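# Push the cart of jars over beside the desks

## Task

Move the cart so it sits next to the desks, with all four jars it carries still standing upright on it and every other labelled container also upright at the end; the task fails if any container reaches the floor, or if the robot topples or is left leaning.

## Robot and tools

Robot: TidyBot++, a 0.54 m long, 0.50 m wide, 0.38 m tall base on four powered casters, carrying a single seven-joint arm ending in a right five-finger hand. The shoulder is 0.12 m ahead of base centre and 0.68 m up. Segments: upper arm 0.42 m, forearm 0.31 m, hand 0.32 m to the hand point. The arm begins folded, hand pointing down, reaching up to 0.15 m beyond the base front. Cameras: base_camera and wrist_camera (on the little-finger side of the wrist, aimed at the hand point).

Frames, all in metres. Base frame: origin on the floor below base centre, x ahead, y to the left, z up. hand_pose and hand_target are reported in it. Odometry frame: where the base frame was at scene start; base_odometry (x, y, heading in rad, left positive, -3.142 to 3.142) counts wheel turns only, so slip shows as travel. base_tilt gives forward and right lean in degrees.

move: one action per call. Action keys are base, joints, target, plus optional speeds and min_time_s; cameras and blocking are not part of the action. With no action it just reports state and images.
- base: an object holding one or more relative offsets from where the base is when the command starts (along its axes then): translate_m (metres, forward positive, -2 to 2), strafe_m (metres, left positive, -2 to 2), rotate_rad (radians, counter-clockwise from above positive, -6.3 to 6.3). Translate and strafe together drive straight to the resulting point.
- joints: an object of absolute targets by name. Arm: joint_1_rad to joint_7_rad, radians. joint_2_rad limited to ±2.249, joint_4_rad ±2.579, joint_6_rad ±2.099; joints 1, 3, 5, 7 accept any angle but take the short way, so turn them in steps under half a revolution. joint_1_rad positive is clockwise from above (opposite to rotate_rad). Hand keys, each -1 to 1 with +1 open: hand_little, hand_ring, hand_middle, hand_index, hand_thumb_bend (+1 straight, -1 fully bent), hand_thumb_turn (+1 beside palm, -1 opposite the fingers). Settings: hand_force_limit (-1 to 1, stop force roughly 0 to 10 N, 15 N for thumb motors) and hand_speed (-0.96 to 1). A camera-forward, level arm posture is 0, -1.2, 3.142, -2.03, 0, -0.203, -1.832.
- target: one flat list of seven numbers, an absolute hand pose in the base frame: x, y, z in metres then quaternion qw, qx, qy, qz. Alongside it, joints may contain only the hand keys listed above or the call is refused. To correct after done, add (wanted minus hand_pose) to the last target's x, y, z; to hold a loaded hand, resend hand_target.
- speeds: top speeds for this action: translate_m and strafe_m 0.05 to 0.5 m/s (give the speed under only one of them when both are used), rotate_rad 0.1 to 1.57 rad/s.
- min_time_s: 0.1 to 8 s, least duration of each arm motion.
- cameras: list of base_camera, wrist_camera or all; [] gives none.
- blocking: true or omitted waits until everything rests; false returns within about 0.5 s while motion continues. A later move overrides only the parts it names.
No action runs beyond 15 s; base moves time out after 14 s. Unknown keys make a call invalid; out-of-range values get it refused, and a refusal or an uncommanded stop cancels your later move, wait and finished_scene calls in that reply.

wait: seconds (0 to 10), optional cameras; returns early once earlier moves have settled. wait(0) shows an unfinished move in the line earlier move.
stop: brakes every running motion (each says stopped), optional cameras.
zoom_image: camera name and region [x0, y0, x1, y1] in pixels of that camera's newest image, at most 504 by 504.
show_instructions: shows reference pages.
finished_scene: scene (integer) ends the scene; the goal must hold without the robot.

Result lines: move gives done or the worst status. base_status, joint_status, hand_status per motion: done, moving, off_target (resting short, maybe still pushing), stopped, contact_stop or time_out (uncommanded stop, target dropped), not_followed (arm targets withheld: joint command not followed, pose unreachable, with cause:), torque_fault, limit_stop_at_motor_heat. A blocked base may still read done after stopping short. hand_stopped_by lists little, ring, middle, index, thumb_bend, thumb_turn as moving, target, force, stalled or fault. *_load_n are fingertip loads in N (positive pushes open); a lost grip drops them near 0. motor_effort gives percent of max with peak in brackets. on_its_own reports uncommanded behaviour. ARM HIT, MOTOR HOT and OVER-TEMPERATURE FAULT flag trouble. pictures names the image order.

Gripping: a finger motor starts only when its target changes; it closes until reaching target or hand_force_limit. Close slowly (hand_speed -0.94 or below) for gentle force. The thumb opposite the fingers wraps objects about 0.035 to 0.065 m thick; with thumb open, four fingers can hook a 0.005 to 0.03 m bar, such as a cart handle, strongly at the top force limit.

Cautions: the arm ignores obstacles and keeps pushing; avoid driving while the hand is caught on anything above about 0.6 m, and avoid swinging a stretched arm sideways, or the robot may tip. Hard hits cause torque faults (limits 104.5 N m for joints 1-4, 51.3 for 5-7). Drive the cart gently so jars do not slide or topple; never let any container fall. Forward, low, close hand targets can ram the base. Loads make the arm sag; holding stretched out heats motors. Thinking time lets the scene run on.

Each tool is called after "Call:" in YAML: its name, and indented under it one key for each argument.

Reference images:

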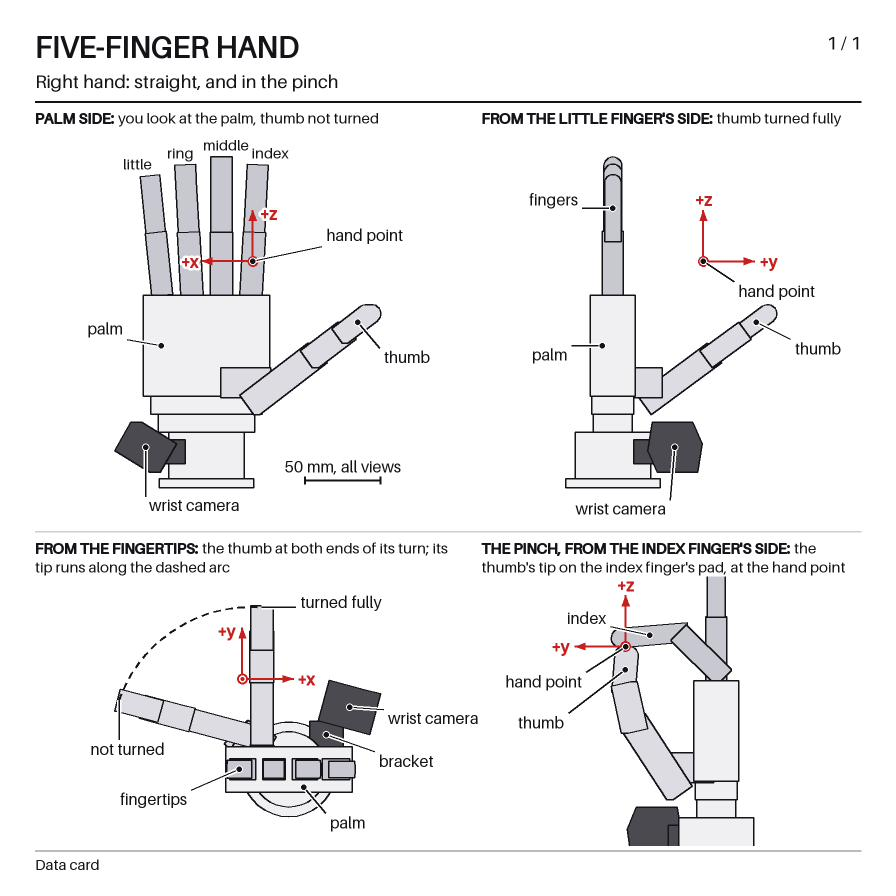

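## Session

Call:
move:
  joints: {"joint_1_rad": 0, "joint_2_rad": -1.2, "joint_3_rad": 3.142, "joint_4_rad": -2.03, "joint_5_rad": 0, "joint_6_rad": -0.4, "joint_7_rad": -1.832, "hand_thumb_turn": 1}
  cameras: ["all"]

Call:
move:
  joints: {"joint_1_rad": 1.2}
  cameras: ["wrist_camera"]

Call:
move:
  joints: {"joint_1_rad": -1.2}
  cameras: ["wrist_camera"]

Call:
move:
  joints: {"joint_1_rad": -2.4}
  cameras: ["wrist_camera"]

Scene clock: 3.40 s.
move: done
base_odometry: x=+0.000 y=+0.000 heading=+0.000
base_tilt: forward=-0.5 right=+0.1
base_status: not commanded
joint_positions: joint_1_rad=-0.005 joint_2_rad=-1.176 joint_3_rad=+3.155 joint_4_rad=-2.052 joint_5_rad=+0.016 joint_6_rad=-0.463 joint_7_rad=+4.393 hand_little=+1.000 hand_ring=+1.000 hand_middle=+1.000 hand_index=+1.000 hand_thumb_turn=+1.000 hand_thumb_bend=+1.000 hand_force_limit=+0.000 hand_speed=-0.800
joint_status: all done
hand_stopped_by: target,target,target,target,target,target
little_load_n: 0.0
ring_load_n: 0.0
middle_load_n: 0.0
index_load_n: 0.0
thumb_bend_load_n: 0.0
thumb_turn_load_n: 0.0
motor_effort: joint_1_rad=-1(3) joint_2_rad=+14(16) joint_3_rad=+1(2) joint_4_rad=+13(17) joint_5_rad=-1(3) joint_6_rad=+8(8) joint_7_rad=-1(2)
hand_pose: x=+0.2964 y=-0.0539 z=+1.0720 quat_wxyz=(+0.120, -0.612, +0.102, -0.775) (m; base frame)
hand_target: x=+0.2775 y=-0.0490 z=+1.1114 quat_wxyz=(+0.106, -0.572, +0.075, -0.810) (m; base frame)
hand_status: not commanded
pictures: base_camera, wrist_camera
Images, in order (width x height): base_camera 644x364, wrist_camera 504x504.

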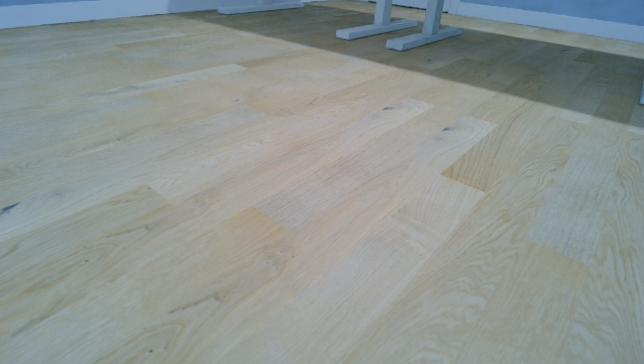

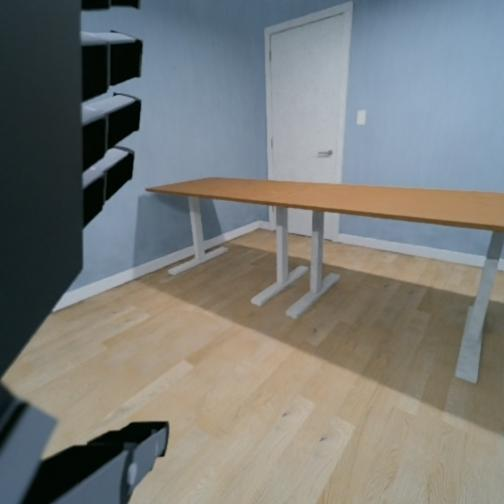

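Scene clock: 5.87 s.
move: done
base_odometry: x=+0.000 y=+0.000 heading=+0.000
base_tilt: forward=-0.5 right=+0.0
base_status: not commanded
joint_positions: joint_1_rad=+1.185 joint_2_rad=-1.176 joint_3_rad=+3.154 joint_4_rad=-2.052 joint_5_rad=+0.016 joint_6_rad=-0.463 joint_7_rad=+4.396 hand_little=+1.000 hand_ring=+1.000 hand_middle=+1.000 hand_index=+1.000 hand_thumb_turn=+1.000 hand_thumb_bend=+1.000 hand_force_limit=+0.000 hand_speed=-0.800
joint_status: all done
hand_stopped_by: target,target,target,target,target,target
little_load_n: -0.5
ring_load_n: 0.5
middle_load_n: 0.0
index_load_n: 0.0
thumb_bend_load_n: 0.0
thumb_turn_load_n: 0.0
motor_effort: joint_1_rad=+0(2) joint_2_rad=+14(15) joint_3_rad=+1(1) joint_4_rad=+13(14) joint_5_rad=+0(2) joint_6_rad=+7(8) joint_7_rad=-1(1)
hand_pose: x=+0.1352 y=-0.1846 z=+1.0722 quat_wxyz=(-0.336, -0.451, +0.427, -0.708) (m; base frame)
hand_target: x=+0.1307 y=-0.1655 z=+1.1114 quat_wxyz=(-0.369, -0.430, +0.385, -0.728) (m; base frame)
hand_status: not commanded
pictures: wrist_camera
Images, in order (width x height): wrist_camera 504x504.

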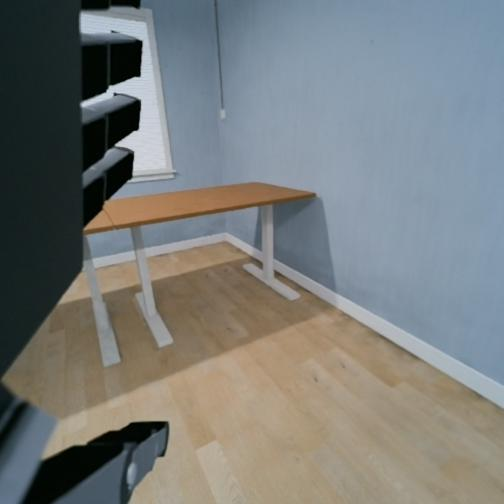

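Scene clock: 9.27 s.
move: done
base_odometry: x=+0.000 y=+0.000 heading=+0.000
base_tilt: forward=-0.4 right=+0.1
base_status: not commanded
joint_positions: joint_1_rad=-1.185 joint_2_rad=-1.176 joint_3_rad=+3.154 joint_4_rad=-2.052 joint_5_rad=+0.016 joint_6_rad=-0.463 joint_7_rad=+4.396 hand_little=+1.000 hand_ring=+1.000 hand_middle=+1.000 hand_index=+1.000 hand_thumb_turn=+1.000 hand_thumb_bend=+1.000 hand_force_limit=+0.000 hand_speed=-0.800
joint_status: all done
hand_stopped_by: target,target,target,target,target,target
little_load_n: 0.0
ring_load_n: -0.5
middle_load_n: 0.0
index_load_n: 0.0
thumb_bend_load_n: 0.0
thumb_turn_load_n: 0.0
motor_effort: joint_1_rad=+0(2) joint_2_rad=+14(15) joint_3_rad=+1(1) joint_4_rad=+14(14) joint_5_rad=-1(2) joint_6_rad=+7(8) joint_7_rad=-1(2)
hand_pose: x=+0.2362 y=+0.1435 z=+1.0722 quat_wxyz=(+0.530, -0.565, -0.257, -0.578) (m; base frame)
hand_target: x=+0.2221 y=+0.1300 z=+1.1114 quat_wxyz=(+0.545, -0.515, -0.261, -0.608) (m; base frame)
hand_status: not commanded
pictures: wrist_camera
Images, in order (width x height): wrist_camera 504x504.

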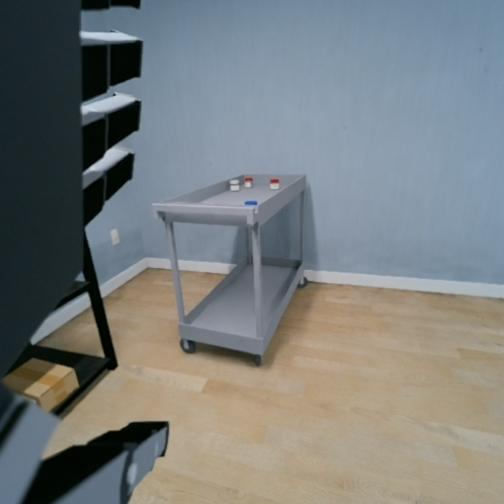

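Scene clock: 11.73 s.
move: done
base_odometry: x=+0.000 y=+0.000 heading=+0.000
base_tilt: forward=-0.4 right=+0.0
base_status: not commanded
joint_positions: joint_1_rad=-2.385 joint_2_rad=-1.176 joint_3_rad=+3.154 joint_4_rad=-2.052 joint_5_rad=+0.016 joint_6_rad=-0.463 joint_7_rad=+4.396 hand_little=+1.000 hand_ring=+1.000 hand_middle=+1.000 hand_index=+1.000 hand_thumb_turn=+1.000 hand_thumb_bend=+1.000 hand_force_limit=+0.000 hand_speed=-0.800
joint_status: all done
hand_stopped_by: target,target,target,target,target,target
little_load_n: 0.0
ring_load_n: 0.0
middle_load_n: -0.5
index_load_n: 0.0
thumb_bend_load_n: 0.5
thumb_turn_load_n: 0.0
motor_effort: joint_1_rad=+0(2) joint_2_rad=+14(15) joint_3_rad=+1(1) joint_4_rad=+13(14) joint_5_rad=-1(2) joint_6_rad=+7(8) joint_7_rad=+0(2)
hand_pose: x=+0.0276 y=+0.1612 z=+1.0722 quat_wxyz=(+0.764, -0.321, -0.531, -0.177) (m; base frame)
hand_target: x=+0.0352 y=+0.1432 z=+1.1114 quat_wxyz=(+0.793, -0.277, -0.506, -0.194) (m; base frame)
hand_status: not commanded
pictures: wrist_camera
Images, in order (width x height): wrist_camera 504x504.

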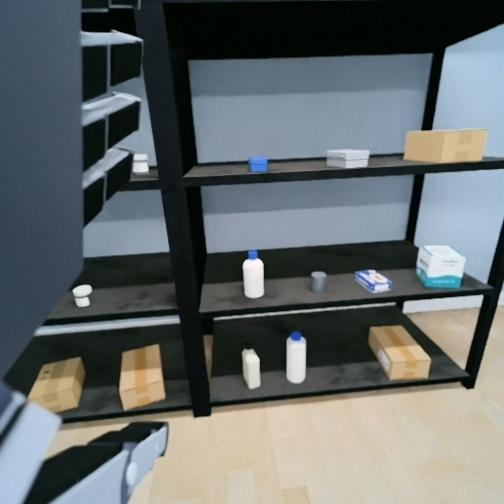

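Call:
move:
  joints: {"joint_1_rad": -1.2, "joint_6_rad": -0.5}
  cameras: ["wrist_camera"]

Call:
zoom_image:
  camera: "wrist_camera"
  region: [130, 130, 330, 370]

Scene clock: 31.63 s.
move: done
base_odometry: x=+0.000 y=+0.000 heading=+0.000
base_tilt: forward=-0.5 right=+0.1
base_status: not commanded
joint_positions: joint_1_rad=-1.215 joint_2_rad=-1.176 joint_3_rad=+3.153 joint_4_rad=-2.052 joint_5_rad=+0.016 joint_6_rad=-0.463 joint_7_rad=+4.396 hand_little=+1.000 hand_ring=+1.000 hand_middle=+1.000 hand_index=+1.000 hand_thumb_turn=+1.000 hand_thumb_bend=+1.000 hand_force_limit=+0.000 hand_speed=-0.800
joint_status: all done
hand_stopped_by: target,target,target,target,target,target
little_load_n: 0.0
ring_load_n: -0.5
middle_load_n: 0.0
index_load_n: 0.5
thumb_bend_load_n: 0.0
thumb_turn_load_n: 0.0
motor_effort: joint_1_rad=+0(3) joint_2_rad=+15(15) joint_3_rad=+1(1) joint_4_rad=+13(14) joint_5_rad=-1(2) joint_6_rad=+7(8) joint_7_rad=-2(2)
hand_pose: x=+0.2316 y=+0.1471 z=+1.0722 quat_wxyz=(+0.539, -0.561, -0.266, -0.569) (m; base frame)
hand_target: x=+0.2239 y=+0.1345 z=+1.0792 quat_wxyz=(+0.525, -0.550, -0.279, -0.586) (m; base frame)
hand_status: not commanded
pictures: wrist_camera
Images, in order (width x height): wrist_camera 504x504.

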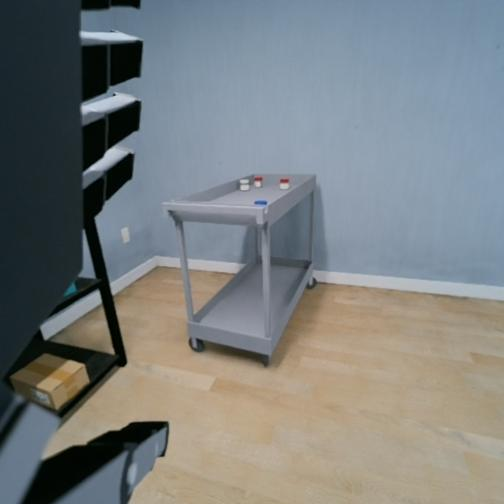

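Scaled by 2.100 from the camera's 504x504 image, which has a finer 720x720 frame.

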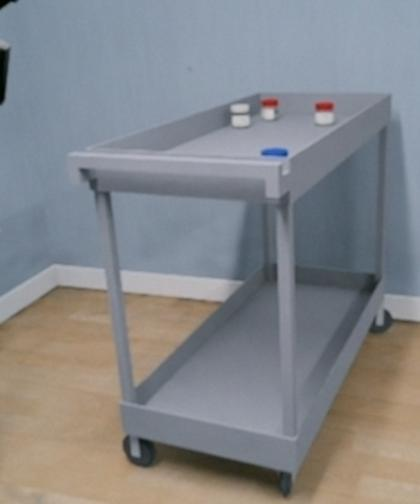

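Call:
move:
  base: {"translate_m": -0.09, "strafe_m": 0.57, "rotate_rad": 0.84}
  joints: {"joint_1_rad": 0.0, "joint_6_rad": -0.5, "hand_speed": 1.0}
  cameras: ["all"]

Scene clock: 165.43 s.
move: done
base_odometry: x=-0.090 y=+0.570 heading=+0.841
base_tilt: forward=-0.5 right=+0.0
base_status: done
joint_positions: joint_1_rad=-0.011 joint_2_rad=-1.182 joint_3_rad=+3.148 joint_4_rad=-2.050 joint_5_rad=+0.016 joint_6_rad=-0.463 joint_7_rad=+4.396 hand_little=+1.000 hand_ring=+1.000 hand_middle=+1.000 hand_index=+1.000 hand_thumb_turn=+1.000 hand_thumb_bend=+1.000 hand_force_limit=+0.000 hand_speed=+1.000
joint_status: all done
hand_stopped_by: target,target,target,target,target,target
little_load_n: 0.0
ring_load_n: 0.0
middle_load_n: 0.0
index_load_n: 0.0
thumb_bend_load_n: 0.0
thumb_turn_load_n: 0.0
motor_effort: joint_1_rad=+0(3) joint_2_rad=+15(17) joint_3_rad=+1(2) joint_4_rad=+13(15) joint_5_rad=-1(2) joint_6_rad=+8(8) joint_7_rad=-1(1)
hand_pose: x=+0.2938 y=-0.0502 z=+1.0745 quat_wxyz=(+0.121, -0.610, +0.095, -0.777) (m; base frame)
hand_target: x=+0.2824 y=-0.0490 z=+1.0792 quat_wxyz=(+0.103, -0.612, +0.081, -0.780) (m; base frame)
hand_status: not commanded
pictures: base_camera, wrist_camera
Images, in order (width x height): base_camera 644x364, wrist_camera 504x504.

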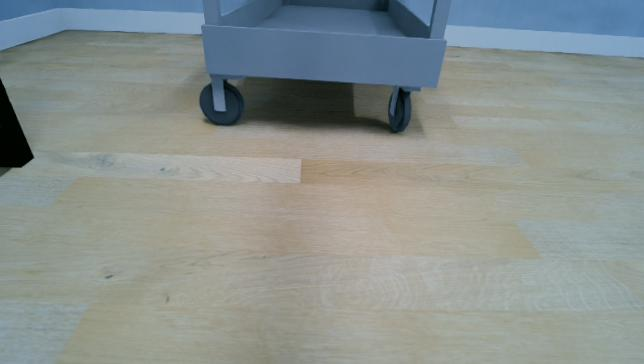

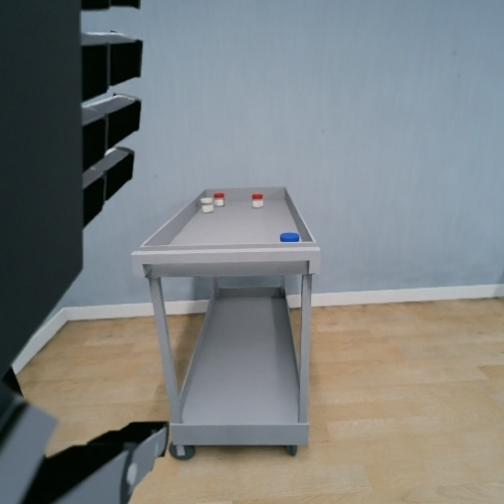

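Call:
move:
  joints: {"joint_1_rad": -0.02, "joint_2_rad": -0.24, "joint_3_rad": 3.142, "joint_4_rad": -2.16, "joint_5_rad": 0, "joint_6_rad": 0.42, "joint_7_rad": 3.14, "hand_little": 0, "hand_ring": 0, "hand_middle": 0, "hand_index": 0}
  min_time_s: 2

Call:
move:
  base: {"translate_m": 0.245, "strafe_m": 0.0}
  speeds: {"translate_m": 0.25}
  cameras: ["all"]

Scene clock: 189.30 s.
move: done
base_odometry: x=-0.090 y=+0.570 heading=+0.841
base_tilt: forward=-0.5 right=+0.0
base_status: not commanded
joint_positions: joint_1_rad=-0.011 joint_2_rad=-0.263 joint_3_rad=+3.148 joint_4_rad=-2.114 joint_5_rad=+0.016 joint_6_rad=+0.355 joint_7_rad=+3.197 hand_little=+0.000 hand_ring=+0.000 hand_middle=+0.000 hand_index=+0.000 hand_thumb_turn=+1.000 hand_thumb_bend=+1.000 hand_force_limit=+0.000 hand_speed=+1.000
joint_status: all done
hand_stopped_by: target,target,target,target,target,target
little_load_n: 0.0
ring_load_n: 0.0
middle_load_n: 0.0
index_load_n: 0.0
thumb_bend_load_n: 0.0
thumb_turn_load_n: 0.0
motor_effort: joint_1_rad=-1(2) joint_2_rad=-9(17) joint_3_rad=+1(2) joint_4_rad=+16(18) joint_5_rad=-1(2) joint_6_rad=+8(9) joint_7_rad=+0(2)
hand_pose: x=+0.6372 y=+0.0317 z=+0.9634 quat_wxyz=(+0.503, -0.500, +0.461, -0.533) (m; base frame)
hand_target: x=+0.6392 y=+0.0424 z=+0.9458 quat_wxyz=(+0.523, -0.486, +0.478, -0.512) (m; base frame)
hand_status: not commanded
pictures: none

Scene clock: 191.03 s.
move: done
base_odometry: x=+0.073 y=+0.753 heading=+0.841
base_tilt: forward=-0.5 right=+0.0
base_status: done
joint_positions: joint_1_rad=-0.011 joint_2_rad=-0.255 joint_3_rad=+3.148 joint_4_rad=-2.116 joint_5_rad=+0.016 joint_6_rad=+0.358 joint_7_rad=+3.195 hand_little=+0.000 hand_ring=+0.000 hand_middle=+0.000 hand_index=+0.000 hand_thumb_turn=+1.000 hand_thumb_bend=+1.000 hand_force_limit=+0.000 hand_speed=+1.000
joint_status: not commanded
hand_stopped_by: target,target,target,target,target,target
little_load_n: 0.0
ring_load_n: 0.0
middle_load_n: 0.0
index_load_n: 0.0
thumb_bend_load_n: 0.0
thumb_turn_load_n: 0.0
motor_effort: joint_1_rad=-1(1) joint_2_rad=-9(12) joint_3_rad=+1(1) joint_4_rad=+16(17) joint_5_rad=-1(2) joint_6_rad=+7(8) joint_7_rad=+0(1)
hand_pose: x=+0.6395 y=+0.0320 z=+0.9592 quat_wxyz=(+0.502, -0.501, +0.463, -0.531) (m; base frame)
hand_target: x=+0.6392 y=+0.0424 z=+0.9458 quat_wxyz=(+0.523, -0.486, +0.478, -0.512) (m; base frame)
hand_status: not commanded
pictures: base_camera, wrist_camera
Images, in order (width x height): base_camera 644x364, wrist_camera 504x504.

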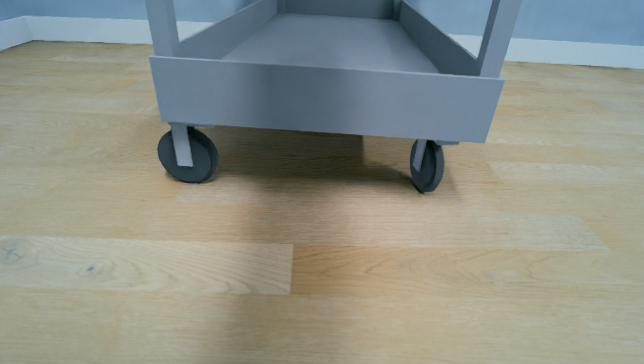

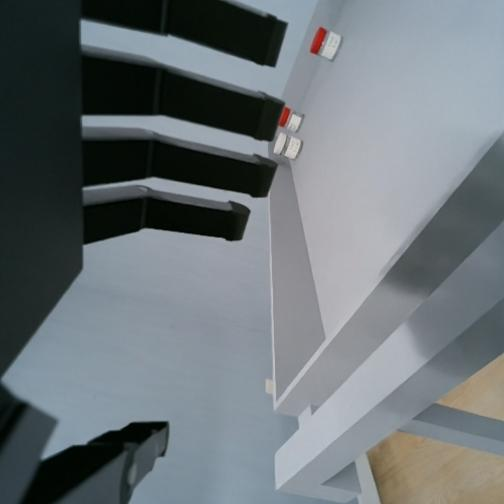

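Call:
move:
  target: [0.650, 0.03, 0.888, -0.5, 0.5, -0.5, 0.5]
  min_time_s: 1.5

Call:
move:
  target: [0.650, 0.03, 0.870, -0.5, 0.5, -0.5, 0.5]
  min_time_s: 1
  cameras: ["wrist_camera"]

Scene clock: 198.67 s.
move: done
base_odometry: x=+0.073 y=+0.753 heading=+0.841
base_tilt: forward=-0.5 right=+0.1
base_status: not commanded
joint_positions: joint_1_rad=+0.319 joint_2_rad=-0.192 joint_3_rad=+2.882 joint_4_rad=-2.174 joint_5_rad=+0.102 joint_6_rad=+0.435 joint_7_rad=+3.030 hand_little=+0.000 hand_ring=+0.000 hand_middle=+0.000 hand_index=+0.000 hand_thumb_turn=+1.000 hand_thumb_bend=+1.000 hand_force_limit=+0.000 hand_speed=+1.000
joint_status: not commanded
hand_stopped_by: target,target,target,target,target,target
little_load_n: 0.0
ring_load_n: 0.0
middle_load_n: 0.0
index_load_n: 0.0
thumb_bend_load_n: 0.0
thumb_turn_load_n: 0.0
motor_effort: joint_1_rad=+0(1) joint_2_rad=-10(11) joint_3_rad=+1(2) joint_4_rad=+15(16) joint_5_rad=-1(2) joint_6_rad=+7(8) joint_7_rad=-1(2)
hand_pose: x=+0.6498 y=+0.0246 z=+0.9100 quat_wxyz=(+0.490, -0.499, +0.494, -0.516) (m; base frame)
hand_target: x=+0.6500 y=+0.0300 z=+0.8880 quat_wxyz=(+0.500, -0.500, +0.500, -0.500) (m; base frame)
hand_status: done (0.023 m and 2.3 deg from the pose sent, 0.072 m and 5.5 deg at the start)
pictures: none

Scene clock: 199.97 s.
move: done
base_odometry: x=+0.073 y=+0.753 heading=+0.841
base_tilt: forward=-0.5 right=+0.0
base_status: not commanded
joint_positions: joint_1_rad=+0.275 joint_2_rad=-0.163 joint_3_rad=+2.914 joint_4_rad=-2.221 joint_5_rad=+0.102 joint_6_rad=+0.504 joint_7_rad=+3.030 hand_little=+0.000 hand_ring=+0.000 hand_middle=+0.000 hand_index=+0.000 hand_thumb_turn=+1.000 hand_thumb_bend=+1.000 hand_force_limit=+0.000 hand_speed=+1.000
joint_status: not commanded
hand_stopped_by: target,target,target,target,target,target
little_load_n: -0.5
ring_load_n: 0.0
middle_load_n: 0.0
index_load_n: 0.0
thumb_bend_load_n: 0.0
thumb_turn_load_n: 0.0
motor_effort: joint_1_rad=+0(1) joint_2_rad=-10(11) joint_3_rad=+1(2) joint_4_rad=+15(15) joint_5_rad=-2(2) joint_6_rad=+7(8) joint_7_rad=-1(2)
hand_pose: x=+0.6499 y=+0.0307 z=+0.8906 quat_wxyz=(+0.498, -0.501, +0.494, -0.506) (m; base frame)
hand_target: x=+0.6500 y=+0.0300 z=+0.8700 quat_wxyz=(+0.500, -0.500, +0.500, -0.500) (m; base frame)
hand_status: done (0.021 m and 1.0 deg from the pose sent, 0.040 m and 2.3 deg at the start)
pictures: wrist_camera
Images, in order (width x height): wrist_camera 504x504.

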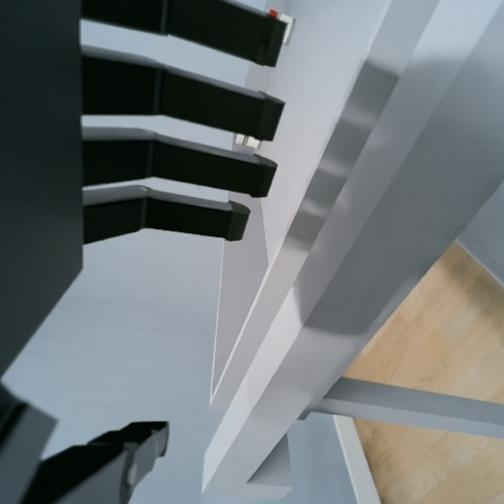

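Call:
move:
  target: [0.650, 0.03, 0.850, -0.5, 0.5, -0.5, 0.5]
  min_time_s: 1
  cameras: ["wrist_camera"]

Scene clock: 209.00 s.
move: done
base_odometry: x=+0.073 y=+0.753 heading=+0.841
base_tilt: forward=-0.5 right=+0.0
base_status: not commanded
joint_positions: joint_1_rad=+0.184 joint_2_rad=-0.127 joint_3_rad=+2.987 joint_4_rad=-2.272 joint_5_rad=+0.083 joint_6_rad=+0.587 joint_7_rad=+3.041 hand_little=+0.000 hand_ring=+0.000 hand_middle=+0.000 hand_index=+0.000 hand_thumb_turn=+1.000 hand_thumb_bend=+1.000 hand_force_limit=+0.000 hand_speed=+1.000
joint_status: not commanded
hand_stopped_by: target,target,target,target,target,target
little_load_n: 0.0
ring_load_n: 0.0
middle_load_n: -0.5
index_load_n: 0.0
thumb_bend_load_n: 0.0
thumb_turn_load_n: 0.0
motor_effort: joint_1_rad=+0(1) joint_2_rad=-11(12) joint_3_rad=+1(1) joint_4_rad=+14(15) joint_5_rad=-2(2) joint_6_rad=+7(8) joint_7_rad=+0(2)
hand_pose: x=+0.6505 y=+0.0363 z=+0.8706 quat_wxyz=(+0.509, -0.499, +0.497, -0.495) (m; base frame)
hand_target: x=+0.6500 y=+0.0300 z=+0.8500 quat_wxyz=(+0.500, -0.500, +0.500, -0.500) (m; base frame)
hand_status: done (0.022 m and 1.2 deg from the pose sent, 0.041 m and 1.0 deg at the start)
pictures: wrist_camera
Images, in order (width x height): wrist_camera 504x504.

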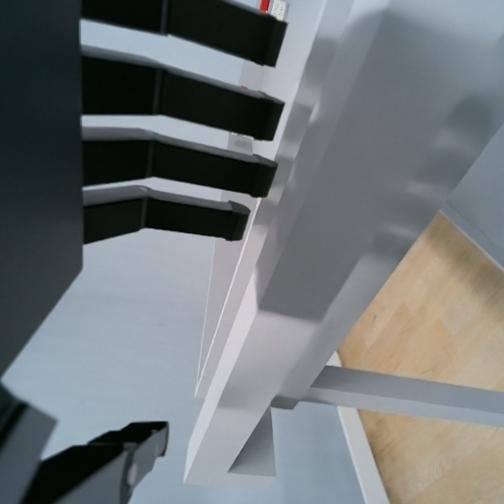

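Call:
move:
  target: [0.644, 0.027, 0.838, -0.5, 0.5, -0.5, 0.5]
  min_time_s: 1
  cameras: ["wrist_camera"]

Scene clock: 222.33 s.
move: done
base_odometry: x=+0.073 y=+0.753 heading=+0.841
base_tilt: forward=-0.4 right=+0.0
base_status: not commanded
joint_positions: joint_1_rad=+0.163 joint_2_rad=-0.119 joint_3_rad=+3.019 joint_4_rad=-2.314 joint_5_rad=+0.083 joint_6_rad=+0.638 joint_7_rad=+3.041 hand_little=+0.000 hand_ring=+0.000 hand_middle=+0.000 hand_index=+0.000 hand_thumb_turn=+1.000 hand_thumb_bend=+1.000 hand_force_limit=+0.000 hand_speed=+1.000
joint_status: not commanded
hand_stopped_by: target,target,target,target,target,target
little_load_n: 0.0
ring_load_n: 0.0
middle_load_n: 0.0
index_load_n: 0.0
thumb_bend_load_n: 0.0
thumb_turn_load_n: 0.0
motor_effort: joint_1_rad=+0(1) joint_2_rad=-11(12) joint_3_rad=+1(1) joint_4_rad=+13(15) joint_5_rad=-1(2) joint_6_rad=+7(8) joint_7_rad=-1(1)
hand_pose: x=+0.6453 y=+0.0311 z=+0.8591 quat_wxyz=(+0.509, -0.495, +0.500, -0.496) (m; base frame)
hand_target: x=+0.6440 y=+0.0270 z=+0.8380 quat_wxyz=(+0.500, -0.500, +0.500, -0.500) (m; base frame)
hand_status: done (0.021 m and 1.3 deg from the pose sent, 0.035 m and 1.2 deg at the start)
pictures: wrist_camera
Images, in order (width x height): wrist_camera 504x504.

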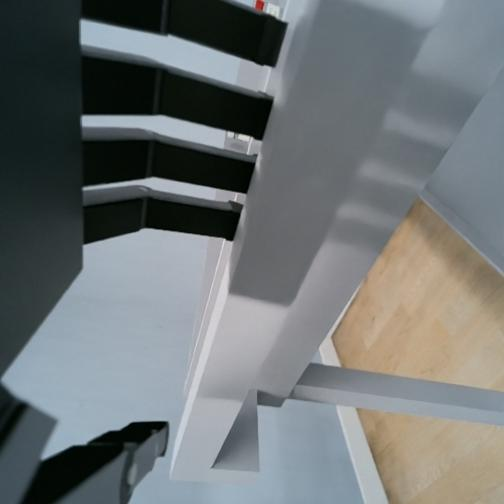

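Call:
move:
  target: [0.643, 0.026, 0.815, -0.5, 0.5, -0.5, 0.5]
  min_time_s: 1
  cameras: ["wrist_camera"]

Call:
move:
  target: [0.643, 0.026, 0.800, -0.5, 0.5, -0.5, 0.5]
  joints: {"hand_thumb_turn": -1, "hand_speed": 0}
  min_time_s: 1
  cameras: ["wrist_camera"]

Scene clock: 229.40 s.
move: done
base_odometry: x=+0.073 y=+0.753 heading=+0.841
base_tilt: forward=-0.5 right=+0.0
base_status: not commanded
joint_positions: joint_1_rad=+0.074 joint_2_rad=-0.069 joint_3_rad=+3.105 joint_4_rad=-2.368 joint_5_rad=+0.081 joint_6_rad=+0.748 joint_7_rad=+3.055 hand_little=+0.000 hand_ring=+0.000 hand_middle=+0.000 hand_index=+0.000 hand_thumb_turn=+1.000 hand_thumb_bend=+1.000 hand_force_limit=+0.000 hand_speed=+1.000
joint_status: not commanded
hand_stopped_by: target,target,target,target,target,target
little_load_n: 0.0
ring_load_n: 0.0
middle_load_n: 0.0
index_load_n: 0.5
thumb_bend_load_n: 0.0
thumb_turn_load_n: 0.0
motor_effort: joint_1_rad=-1(1) joint_2_rad=-11(12) joint_3_rad=+1(1) joint_4_rad=+13(14) joint_5_rad=-1(2) joint_6_rad=+7(8) joint_7_rad=-2(2)
hand_pose: x=+0.6466 y=+0.0322 z=+0.8386 quat_wxyz=(+0.515, -0.494, +0.497, -0.494) (m; base frame)
hand_target: x=+0.6430 y=+0.0260 z=+0.8150 quat_wxyz=(+0.500, -0.500, +0.500, -0.500) (m; base frame)
hand_status: done (0.025 m and 2.0 deg from the pose sent, 0.044 m and 1.3 deg at the start)
pictures: wrist_camera
Images, in order (width x height): wrist_camera 504x504.

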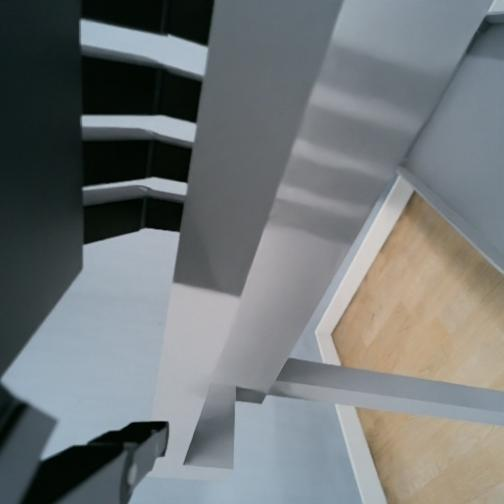

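Scene clock: 230.93 s.
move: done
base_odometry: x=+0.073 y=+0.753 heading=+0.841
base_tilt: forward=-0.4 right=+0.1
base_status: not commanded
joint_positions: joint_1_rad=+0.022 joint_2_rad=-0.032 joint_3_rad=+3.157 joint_4_rad=-2.398 joint_5_rad=+0.077 joint_6_rad=+0.827 joint_7_rad=+3.061 hand_little=+0.000 hand_ring=+0.000 hand_middle=+0.000 hand_index=+0.000 hand_thumb_turn=-1.000 hand_thumb_bend=+1.000 hand_force_limit=+0.000 hand_speed=+0.000
joint_status: all done
hand_stopped_by: target,target,target,target,target,target
little_load_n: 0.0
ring_load_n: 0.0
middle_load_n: 0.0
index_load_n: 1.0
thumb_bend_load_n: 0.0
thumb_turn_load_n: 0.0
motor_effort: joint_1_rad=-1(1) joint_2_rad=-12(13) joint_3_rad=+0(1) joint_4_rad=+11(13) joint_5_rad=-1(2) joint_6_rad=+6(7) joint_7_rad=-1(1)
hand_pose: x=+0.6489 y=+0.0321 z=+0.8283 quat_wxyz=(+0.519, -0.490, +0.494, -0.496) (m; base frame)
hand_target: x=+0.6430 y=+0.0260 z=+0.8000 quat_wxyz=(+0.500, -0.500, +0.500, -0.500) (m; base frame)
hand_status: done (0.030 m and 2.6 deg from the pose sent, 0.039 m and 2.0 deg at the start)
pictures: wrist_camera
Images, in order (width x height): wrist_camera 504x504.

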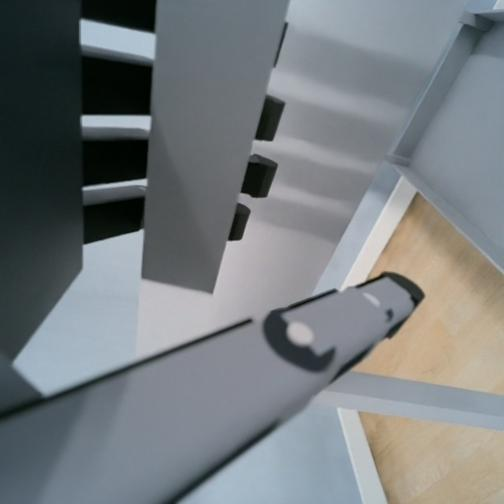

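Call:
move:
  joints: {"hand_thumb_bend": -0.6, "hand_little": -0.8, "hand_ring": -0.8, "hand_middle": -0.8, "hand_index": -0.8, "hand_force_limit": 0.6, "hand_speed": -0.75}

Call:
move:
  base: {"translate_m": 0.06, "strafe_m": -0.51, "rotate_rad": 0.35}
  speeds: {"translate_m": 0.2, "rotate_rad": 0.133}
  cameras: ["base_camera"]

Call:
move:
  base: {"translate_m": 0.08, "strafe_m": -0.51, "rotate_rad": 0.35}
  speeds: {"translate_m": 0.2, "rotate_rad": 0.133}
  cameras: ["base_camera", "wrist_camera"]

Scene clock: 243.23 s.
move: off_target
base_odometry: x=+0.073 y=+0.753 heading=+0.841
base_tilt: forward=-0.4 right=+0.0
base_status: not commanded
joint_positions: joint_1_rad=+0.021 joint_2_rad=-0.022 joint_3_rad=+3.157 joint_4_rad=-2.399 joint_5_rad=+0.073 joint_6_rad=+0.845 joint_7_rad=+3.063 hand_little=-0.364 hand_ring=-0.296 hand_middle=-0.248 hand_index=-0.181 hand_thumb_turn=-1.000 hand_thumb_bend=+0.091 hand_force_limit=+0.600 hand_speed=-0.750
joint_status: hand_little off_target (ended at -0.364, target -0.800); hand_ring off_target (ended at -0.296, target -0.800); hand_middle off_target (ended at -0.248, target -0.800); hand_index off_target (ended at -0.181, target -0.800); hand_thumb_bend off_target (ended at +0.091, target -0.600); the others done
hand_stopped_by: force,force,force,force,force,target
little_load_n: 7.0
ring_load_n: 0.0
middle_load_n: 8.0
index_load_n: 0.0
thumb_bend_load_n: 11.0
thumb_turn_load_n: 1.0
motor_effort: joint_1_rad=+0(1) joint_2_rad=-14(15) joint_3_rad=+0(1) joint_4_rad=+9(11) joint_5_rad=-1(2) joint_6_rad=+6(7) joint_7_rad=-1(2)
hand_pose: x=+0.6508 y=+0.0321 z=+0.8287 quat_wxyz=(+0.521, -0.488, +0.493, -0.497) (m; base frame)
hand_target: x=+0.6430 y=+0.0260 z=+0.8000 quat_wxyz=(+0.500, -0.500, +0.500, -0.500) (m; base frame)
hand_status: not commanded
pictures: none

Scene clock: 246.53 s.
move: done
base_odometry: x=+0.493 y=+0.458 heading=+1.192
base_tilt: forward=-0.5 right=+0.0
base_status: done
joint_positions: joint_1_rad=-0.005 joint_2_rad=-0.022 joint_3_rad=+3.161 joint_4_rad=-2.423 joint_5_rad=+0.068 joint_6_rad=+0.865 joint_7_rad=+3.069 hand_little=-0.364 hand_ring=-0.296 hand_middle=-0.248 hand_index=-0.181 hand_thumb_turn=-1.000 hand_thumb_bend=+0.091 hand_force_limit=+0.600 hand_speed=-0.750
joint_status: not commanded
hand_stopped_by: force,force,force,force,force,target
little_load_n: -1.0
ring_load_n: 0.0
middle_load_n: 7.5
index_load_n: 0.0
thumb_bend_load_n: 11.0
thumb_turn_load_n: 1.5
motor_effort: joint_1_rad=+0(7) joint_2_rad=-11(15) joint_3_rad=+1(8) joint_4_rad=+12(15) joint_5_rad=-1(6) joint_6_rad=+7(8) joint_7_rad=-1(2)
hand_pose: x=+0.6444 y=+0.0430 z=+0.8217 quat_wxyz=(+0.524, -0.494, +0.489, -0.492) (m; base frame)
hand_target: x=+0.6430 y=+0.0260 z=+0.8000 quat_wxyz=(+0.500, -0.500, +0.500, -0.500) (m; base frame)
hand_status: not commanded
pictures: base_camera
Images, in order (width x height): base_camera 644x364.

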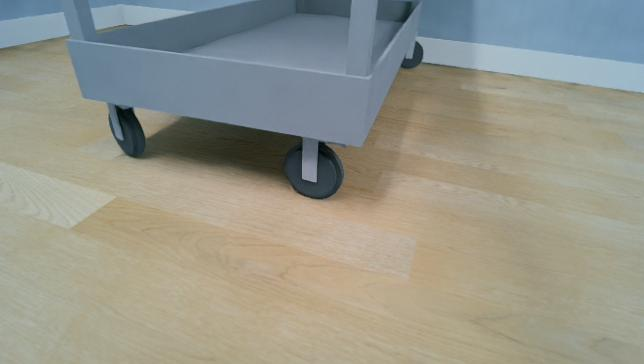

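Scene clock: 249.90 s.
move: done
base_odometry: x=+0.997 y=+0.343 heading=+1.543
base_tilt: forward=-0.4 right=+0.0
base_status: done
joint_positions: joint_1_rad=-0.006 joint_2_rad=-0.022 joint_3_rad=+3.162 joint_4_rad=-2.423 joint_5_rad=+0.062 joint_6_rad=+0.869 joint_7_rad=+3.069 hand_little=-0.364 hand_ring=-0.296 hand_middle=-0.248 hand_index=-0.181 hand_thumb_turn=-1.000 hand_thumb_bend=+0.091 hand_force_limit=+0.600 hand_speed=-0.750
joint_status: not commanded
hand_stopped_by: force,force,force,force,force,target
little_load_n: 0.0
ring_load_n: 0.0
middle_load_n: 7.5
index_load_n: 0.5
thumb_bend_load_n: 11.0
thumb_turn_load_n: 1.5
motor_effort: joint_1_rad=-1(4) joint_2_rad=-11(12) joint_3_rad=+0(5) joint_4_rad=+11(14) joint_5_rad=+0(3) joint_6_rad=+6(7) joint_7_rad=-1(2)
hand_pose: x=+0.6448 y=+0.0418 z=+0.8233 quat_wxyz=(+0.525, -0.491, +0.490, -0.493) (m; base frame)
hand_target: x=+0.6430 y=+0.0260 z=+0.8000 quat_wxyz=(+0.500, -0.500, +0.500, -0.500) (m; base frame)
hand_status: not commanded
pictures: base_camera, wrist_camera
Images, in order (width x height): base_camera 644x364, wrist_camera 504x504.

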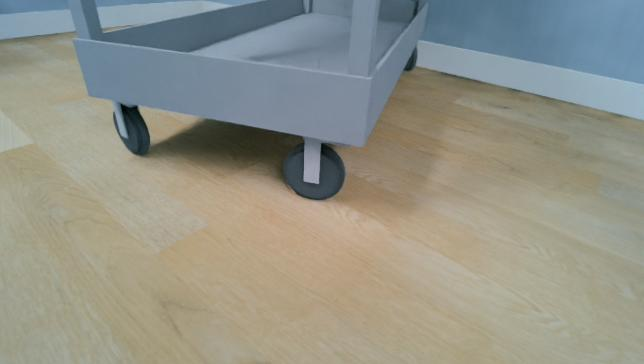

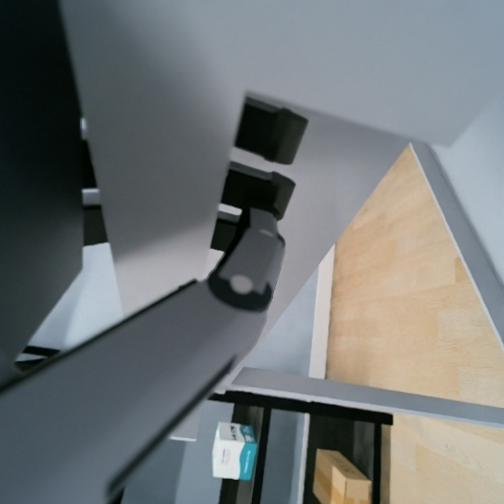

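Call:
move:
  base: {"translate_m": -0.6, "strafe_m": -0.05}
  speeds: {"translate_m": 0.2}
  cameras: ["base_camera"]

Call:
move:
  base: {"translate_m": -0.55, "strafe_m": -0.04}
  speeds: {"translate_m": 0.2}
  cameras: ["base_camera", "wrist_camera"]

Scene clock: 267.97 s.
move: done
base_odometry: x=+1.030 y=-0.258 heading=+1.543
base_tilt: forward=-0.4 right=+0.0
base_status: done
joint_positions: joint_1_rad=+0.015 joint_2_rad=-0.006 joint_3_rad=+3.176 joint_4_rad=-2.423 joint_5_rad=+0.043 joint_6_rad=+0.870 joint_7_rad=+3.070 hand_little=-0.364 hand_ring=-0.296 hand_middle=-0.248 hand_index=-0.181 hand_thumb_turn=-1.000 hand_thumb_bend=+0.091 hand_force_limit=+0.600 hand_speed=-0.750
joint_status: not commanded
hand_stopped_by: force,force,force,force,force,target
little_load_n: -0.5
ring_load_n: 0.0
middle_load_n: 7.5
index_load_n: 0.0
thumb_bend_load_n: 11.0
thumb_turn_load_n: 1.5
motor_effort: joint_1_rad=-1(7) joint_2_rad=-10(20) joint_3_rad=+0(6) joint_4_rad=+11(18) joint_5_rad=-1(5) joint_6_rad=+5(8) joint_7_rad=-1(2)
hand_pose: x=+0.6490 y=+0.0190 z=+0.8158 quat_wxyz=(+0.512, -0.479, +0.509, -0.499) (m; base frame)
hand_target: x=+0.6430 y=+0.0260 z=+0.8000 quat_wxyz=(+0.500, -0.500, +0.500, -0.500) (m; base frame)
hand_status: not commanded
pictures: base_camera
Images, in order (width x height): base_camera 644x364.

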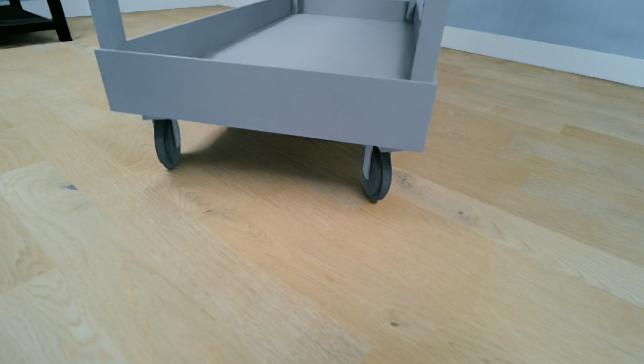

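Scene clock: 271.57 s.
move: done
base_odometry: x=+1.055 y=-0.809 heading=+1.543
base_tilt: forward=-0.5 right=+0.0
base_status: done
joint_positions: joint_1_rad=+0.014 joint_2_rad=-0.003 joint_3_rad=+3.176 joint_4_rad=-2.425 joint_5_rad=+0.042 joint_6_rad=+0.878 joint_7_rad=+3.070 hand_little=-0.364 hand_ring=-0.296 hand_middle=-0.247 hand_index=-0.181 hand_thumb_turn=-1.000 hand_thumb_bend=+0.091 hand_force_limit=+0.600 hand_speed=-0.750
joint_status: not commanded
hand_stopped_by: force,force,force,force,force,target
little_load_n: 0.0
ring_load_n: 0.0
middle_load_n: 7.5
index_load_n: 0.0
thumb_bend_load_n: 9.5
thumb_turn_load_n: 1.0
motor_effort: joint_1_rad=-1(5) joint_2_rad=-12(28) joint_3_rad=+0(4) joint_4_rad=+11(17) joint_5_rad=-1(3) joint_6_rad=+6(9) joint_7_rad=-1(2)
hand_pose: x=+0.6492 y=+0.0197 z=+0.8159 quat_wxyz=(+0.514, -0.478, +0.508, -0.499) (m; base frame)
hand_target: x=+0.6430 y=+0.0260 z=+0.8000 quat_wxyz=(+0.500, -0.500, +0.500, -0.500) (m; base frame)
hand_status: not commanded
pictures: base_camera, wrist_camera
Images, in order (width x height): base_camera 644x364, wrist_camera 504x504.

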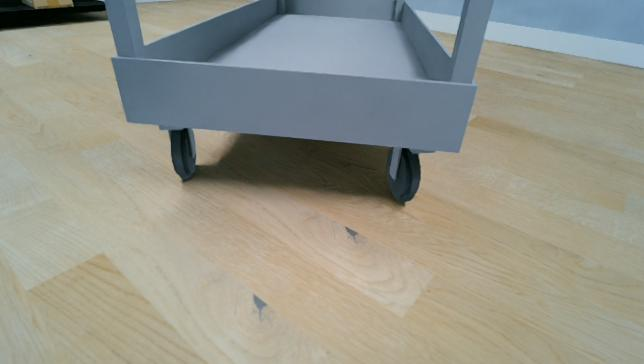

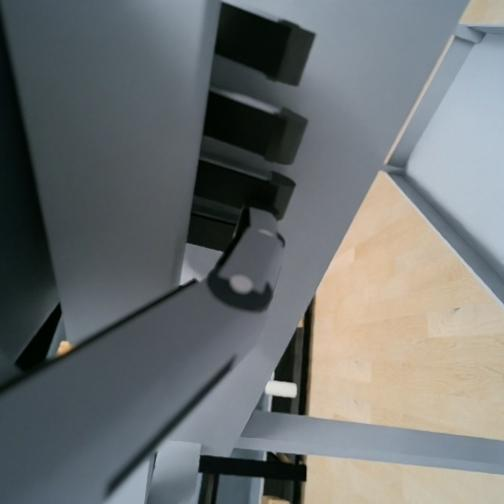

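Call:
move:
  joints: {"hand_thumb_bend": 1, "hand_little": 0, "hand_ring": 0, "hand_middle": 0, "hand_index": 0, "hand_speed": 0.3}

Call:
move:
  joints: {"hand_thumb_turn": 1}

Call:
move:
  target: [0.646, 0.022, 0.85, 0.51, -0.49, 0.505, -0.495]
  min_time_s: 1.2
  cameras: ["wrist_camera"]

Call:
move:
  target: [0.646, 0.022, 0.95, 0.51, -0.49, 0.505, -0.495]
  min_time_s: 1.2
  cameras: ["wrist_camera"]

Scene clock: 287.30 s.
move: done
base_odometry: x=+1.055 y=-0.809 heading=+1.543
base_tilt: forward=-0.4 right=+0.0
base_status: not commanded
joint_positions: joint_1_rad=+0.013 joint_2_rad=-0.008 joint_3_rad=+3.173 joint_4_rad=-2.427 joint_5_rad=+0.042 joint_6_rad=+0.884 joint_7_rad=+3.075 hand_little=+0.000 hand_ring=+0.000 hand_middle=+0.000 hand_index=+0.001 hand_thumb_turn=-1.000 hand_thumb_bend=+1.000 hand_force_limit=+0.600 hand_speed=+0.300
joint_status: all done
hand_stopped_by: target,target,target,target,target,target
little_load_n: 0.0
ring_load_n: 0.0
middle_load_n: 0.0
index_load_n: 1.0
thumb_bend_load_n: 0.0
thumb_turn_load_n: 0.0
motor_effort: joint_1_rad=+0(1) joint_2_rad=-12(14) joint_3_rad=+1(2) joint_4_rad=+9(19) joint_5_rad=-1(5) joint_6_rad=+5(8) joint_7_rad=+0(3)
hand_pose: x=+0.6481 y=+0.0214 z=+0.8191 quat_wxyz=(+0.515, -0.479, +0.503, -0.502) (m; base frame)
hand_target: x=+0.6430 y=+0.0260 z=+0.8000 quat_wxyz=(+0.500, -0.500, +0.500, -0.500) (m; base frame)
hand_status: not commanded
pictures: none

Scene clock: 288.57 s.
move: done
base_odometry: x=+1.055 y=-0.809 heading=+1.543
base_tilt: forward=-0.5 right=+0.0
base_status: not commanded
joint_positions: joint_1_rad=+0.013 joint_2_rad=-0.008 joint_3_rad=+3.173 joint_4_rad=-2.427 joint_5_rad=+0.042 joint_6_rad=+0.884 joint_7_rad=+3.075 hand_little=+0.000 hand_ring=+0.000 hand_middle=+0.000 hand_index=+0.001 hand_thumb_turn=+1.000 hand_thumb_bend=+1.000 hand_force_limit=+0.600 hand_speed=+0.300
joint_status: all done
hand_stopped_by: target,target,target,target,target,target
little_load_n: -0.5
ring_load_n: 0.0
middle_load_n: 0.0
index_load_n: 1.0
thumb_bend_load_n: 0.0
thumb_turn_load_n: 0.0
motor_effort: joint_1_rad=+0(1) joint_2_rad=-11(12) joint_3_rad=+1(1) joint_4_rad=+9(9) joint_5_rad=-1(2) joint_6_rad=+5(5) joint_7_rad=+0(1)
hand_pose: x=+0.6481 y=+0.0214 z=+0.8191 quat_wxyz=(+0.515, -0.479, +0.503, -0.502) (m; base frame)
hand_target: x=+0.6430 y=+0.0260 z=+0.8000 quat_wxyz=(+0.500, -0.500, +0.500, -0.500) (m; base frame)
hand_status: not commanded
pictures: none

Scene clock: 290.10 s.
move: done
base_odometry: x=+1.055 y=-0.809 heading=+1.543
base_tilt: forward=-0.5 right=+0.0
base_status: not commanded
joint_positions: joint_1_rad=+0.149 joint_2_rad=-0.062 joint_3_rad=+3.057 joint_4_rad=-2.363 joint_5_rad=+0.071 joint_6_rad=+0.731 joint_7_rad=+3.066 hand_little=+0.000 hand_ring=+0.000 hand_middle=+0.000 hand_index=+0.000 hand_thumb_turn=+1.000 hand_thumb_bend=+1.000 hand_force_limit=+0.600 hand_speed=+0.300
joint_status: not commanded
hand_stopped_by: target,target,target,target,target,target
little_load_n: 0.0
ring_load_n: 0.0
middle_load_n: 0.0
index_load_n: 0.0
thumb_bend_load_n: 0.0
thumb_turn_load_n: -0.5
motor_effort: joint_1_rad=+0(2) joint_2_rad=-12(13) joint_3_rad=+1(1) joint_4_rad=+13(13) joint_5_rad=-1(2) joint_6_rad=+7(8) joint_7_rad=+0(1)
hand_pose: x=+0.6485 y=+0.0152 z=+0.8322 quat_wxyz=(+0.500, -0.491, +0.509, -0.500) (m; base frame)
hand_target: x=+0.6460 y=+0.0220 z=+0.8500 quat_wxyz=(+0.510, -0.490, +0.505, -0.495) (m; base frame)
hand_status: done (0.019 m and 1.4 deg from the pose sent, 0.031 m and 1.7 deg at the start)
pictures: wrist_camera
Images, in order (width x height): wrist_camera 504x504.

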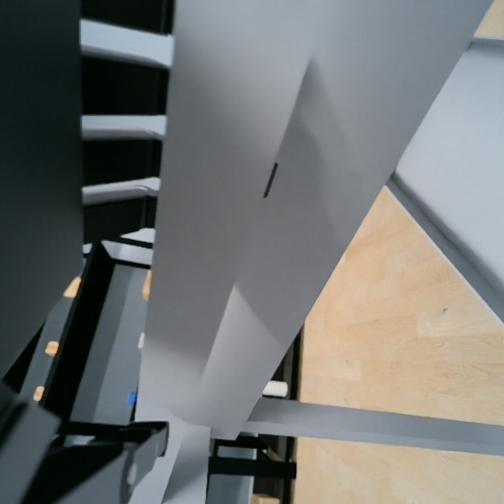

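Scene clock: 291.93 s.
move: done
base_odometry: x=+1.055 y=-0.809 heading=+1.543
base_tilt: forward=-0.5 right=+0.0
base_status: not commanded
joint_positions: joint_1_rad=+0.312 joint_2_rad=-0.205 joint_3_rad=+2.953 joint_4_rad=-2.099 joint_5_rad=+0.400 joint_6_rad=+0.369 joint_7_rad=+2.699 hand_little=+0.000 hand_ring=+0.000 hand_middle=+0.000 hand_index=+0.000 hand_thumb_turn=+1.000 hand_thumb_bend=+1.000 hand_force_limit=+0.600 hand_speed=+0.300
joint_status: not commanded
hand_stopped_by: target,target,target,target,target,target
little_load_n: 0.0
ring_load_n: 0.0
middle_load_n: 0.0
index_load_n: 0.0
thumb_bend_load_n: 0.0
thumb_turn_load_n: -0.5
motor_effort: joint_1_rad=-1(1) joint_2_rad=-9(13) joint_3_rad=+1(2) joint_4_rad=+15(18) joint_5_rad=-2(3) joint_6_rad=+7(11) joint_7_rad=-1(2)
hand_pose: x=+0.6526 y=+0.0234 z=+0.9361 quat_wxyz=(+0.513, -0.494, +0.501, -0.492) (m; base frame)
hand_target: x=+0.6460 y=+0.0220 z=+0.9500 quat_wxyz=(+0.510, -0.490, +0.505, -0.495) (m; base frame)
hand_status: done (0.015 m and 0.8 deg from the pose sent, 0.118 m and 1.4 deg at the start)
pictures: wrist_camera
Images, in order (width x height): wrist_camera 504x504.

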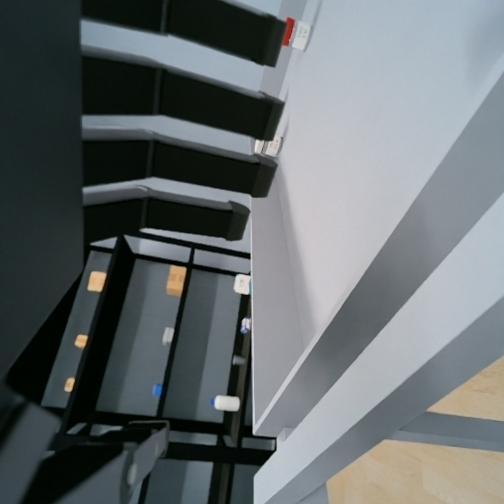

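Call:
move:
  base: {"translate_m": -0.03, "strafe_m": 0.55}
  speeds: {"translate_m": 0.3}
  joints: {"joint_1_rad": 0, "joint_2_rad": -1.2, "joint_3_rad": 3.142, "joint_4_rad": -2.03, "joint_5_rad": 0, "joint_6_rad": -0.5, "joint_7_rad": -1.832, "hand_little": 1, "hand_ring": 1, "hand_middle": 1, "hand_index": 1}

Call:
move:
  base: {"translate_m": 1.29, "strafe_m": 0.47, "rotate_rad": -2.18}
  speeds: {"translate_m": 0.4, "rotate_rad": 0.8}
  cameras: ["all"]

Scene clock: 322.27 s.
move: done
base_odometry: x=+0.505 y=-0.824 heading=+1.543
base_tilt: forward=-0.5 right=+0.0
base_status: done
joint_positions: joint_1_rad=+0.016 joint_2_rad=-1.173 joint_3_rad=+3.131 joint_4_rad=-2.058 joint_5_rad=+0.039 joint_6_rad=-0.447 joint_7_rad=+4.395 hand_little=+1.000 hand_ring=+1.000 hand_middle=+1.000 hand_index=+1.000 hand_thumb_turn=+1.000 hand_thumb_bend=+1.000 hand_force_limit=+0.600 hand_speed=+0.300
joint_status: all done
hand_stopped_by: target,target,target,target,target,target
little_load_n: 0.0
ring_load_n: 0.0
middle_load_n: 0.0
index_load_n: 0.0
thumb_bend_load_n: 0.0
thumb_turn_load_n: 0.0
motor_effort: joint_1_rad=-1(2) joint_2_rad=+14(16) joint_3_rad=+1(3) joint_4_rad=+14(18) joint_5_rad=-1(3) joint_6_rad=+7(9) joint_7_rad=+0(2)
hand_pose: x=+0.2969 y=-0.0514 z=+1.0754 quat_wxyz=(+0.098, -0.611, +0.093, -0.780) (m; base frame)
hand_target: x=+0.2824 y=-0.0490 z=+1.0792 quat_wxyz=(+0.103, -0.612, +0.081, -0.780) (m; base frame)
hand_status: not commanded
pictures: none

Scene clock: 326.83 s.
move: done
base_odometry: x=+0.071 y=+0.479 heading=-0.638
base_tilt: forward=-0.5 right=+0.1
base_status: done
joint_positions: joint_1_rad=+0.010 joint_2_rad=-1.176 joint_3_rad=+3.134 joint_4_rad=-2.054 joint_5_rad=+0.037 joint_6_rad=-0.449 joint_7_rad=+4.396 hand_little=+1.000 hand_ring=+1.000 hand_middle=+1.000 hand_index=+1.000 hand_thumb_turn=+1.000 hand_thumb_bend=+1.000 hand_force_limit=+0.600 hand_speed=+0.300
joint_status: not commanded
hand_stopped_by: target,target,target,target,target,target
little_load_n: 0.0
ring_load_n: 0.0
middle_load_n: -0.5
index_load_n: 0.0
thumb_bend_load_n: 0.0
thumb_turn_load_n: 0.0
motor_effort: joint_1_rad=+0(1) joint_2_rad=+14(16) joint_3_rad=+1(2) joint_4_rad=+13(14) joint_5_rad=-1(2) joint_6_rad=+7(8) joint_7_rad=-1(2)
hand_pose: x=+0.2952 y=-0.0514 z=+1.0771 quat_wxyz=(+0.101, -0.609, +0.093, -0.781) (m; base frame)
hand_target: x=+0.2824 y=-0.0490 z=+1.0792 quat_wxyz=(+0.103, -0.612, +0.081, -0.780) (m; base frame)
hand_status: not commanded
pictures: base_camera, wrist_camera
Images, in order (width x height): base_camera 644x364, wrist_camera 504x504.

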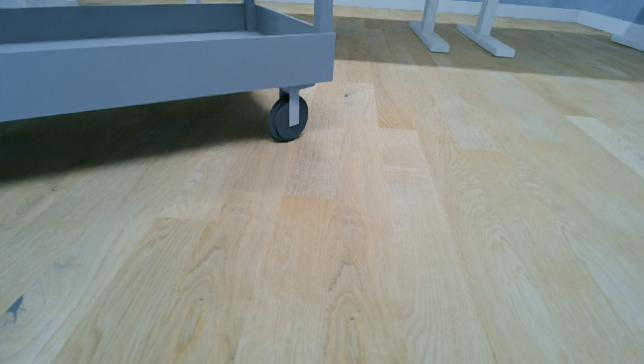

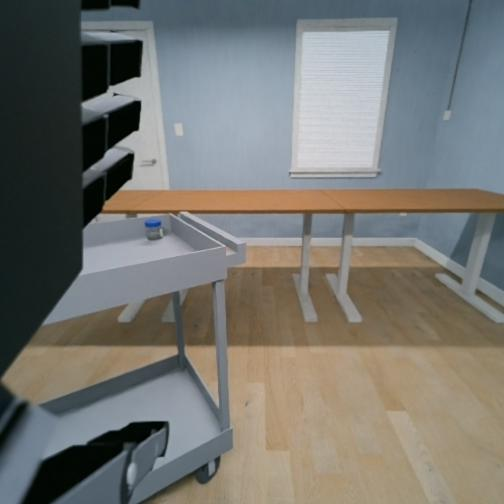

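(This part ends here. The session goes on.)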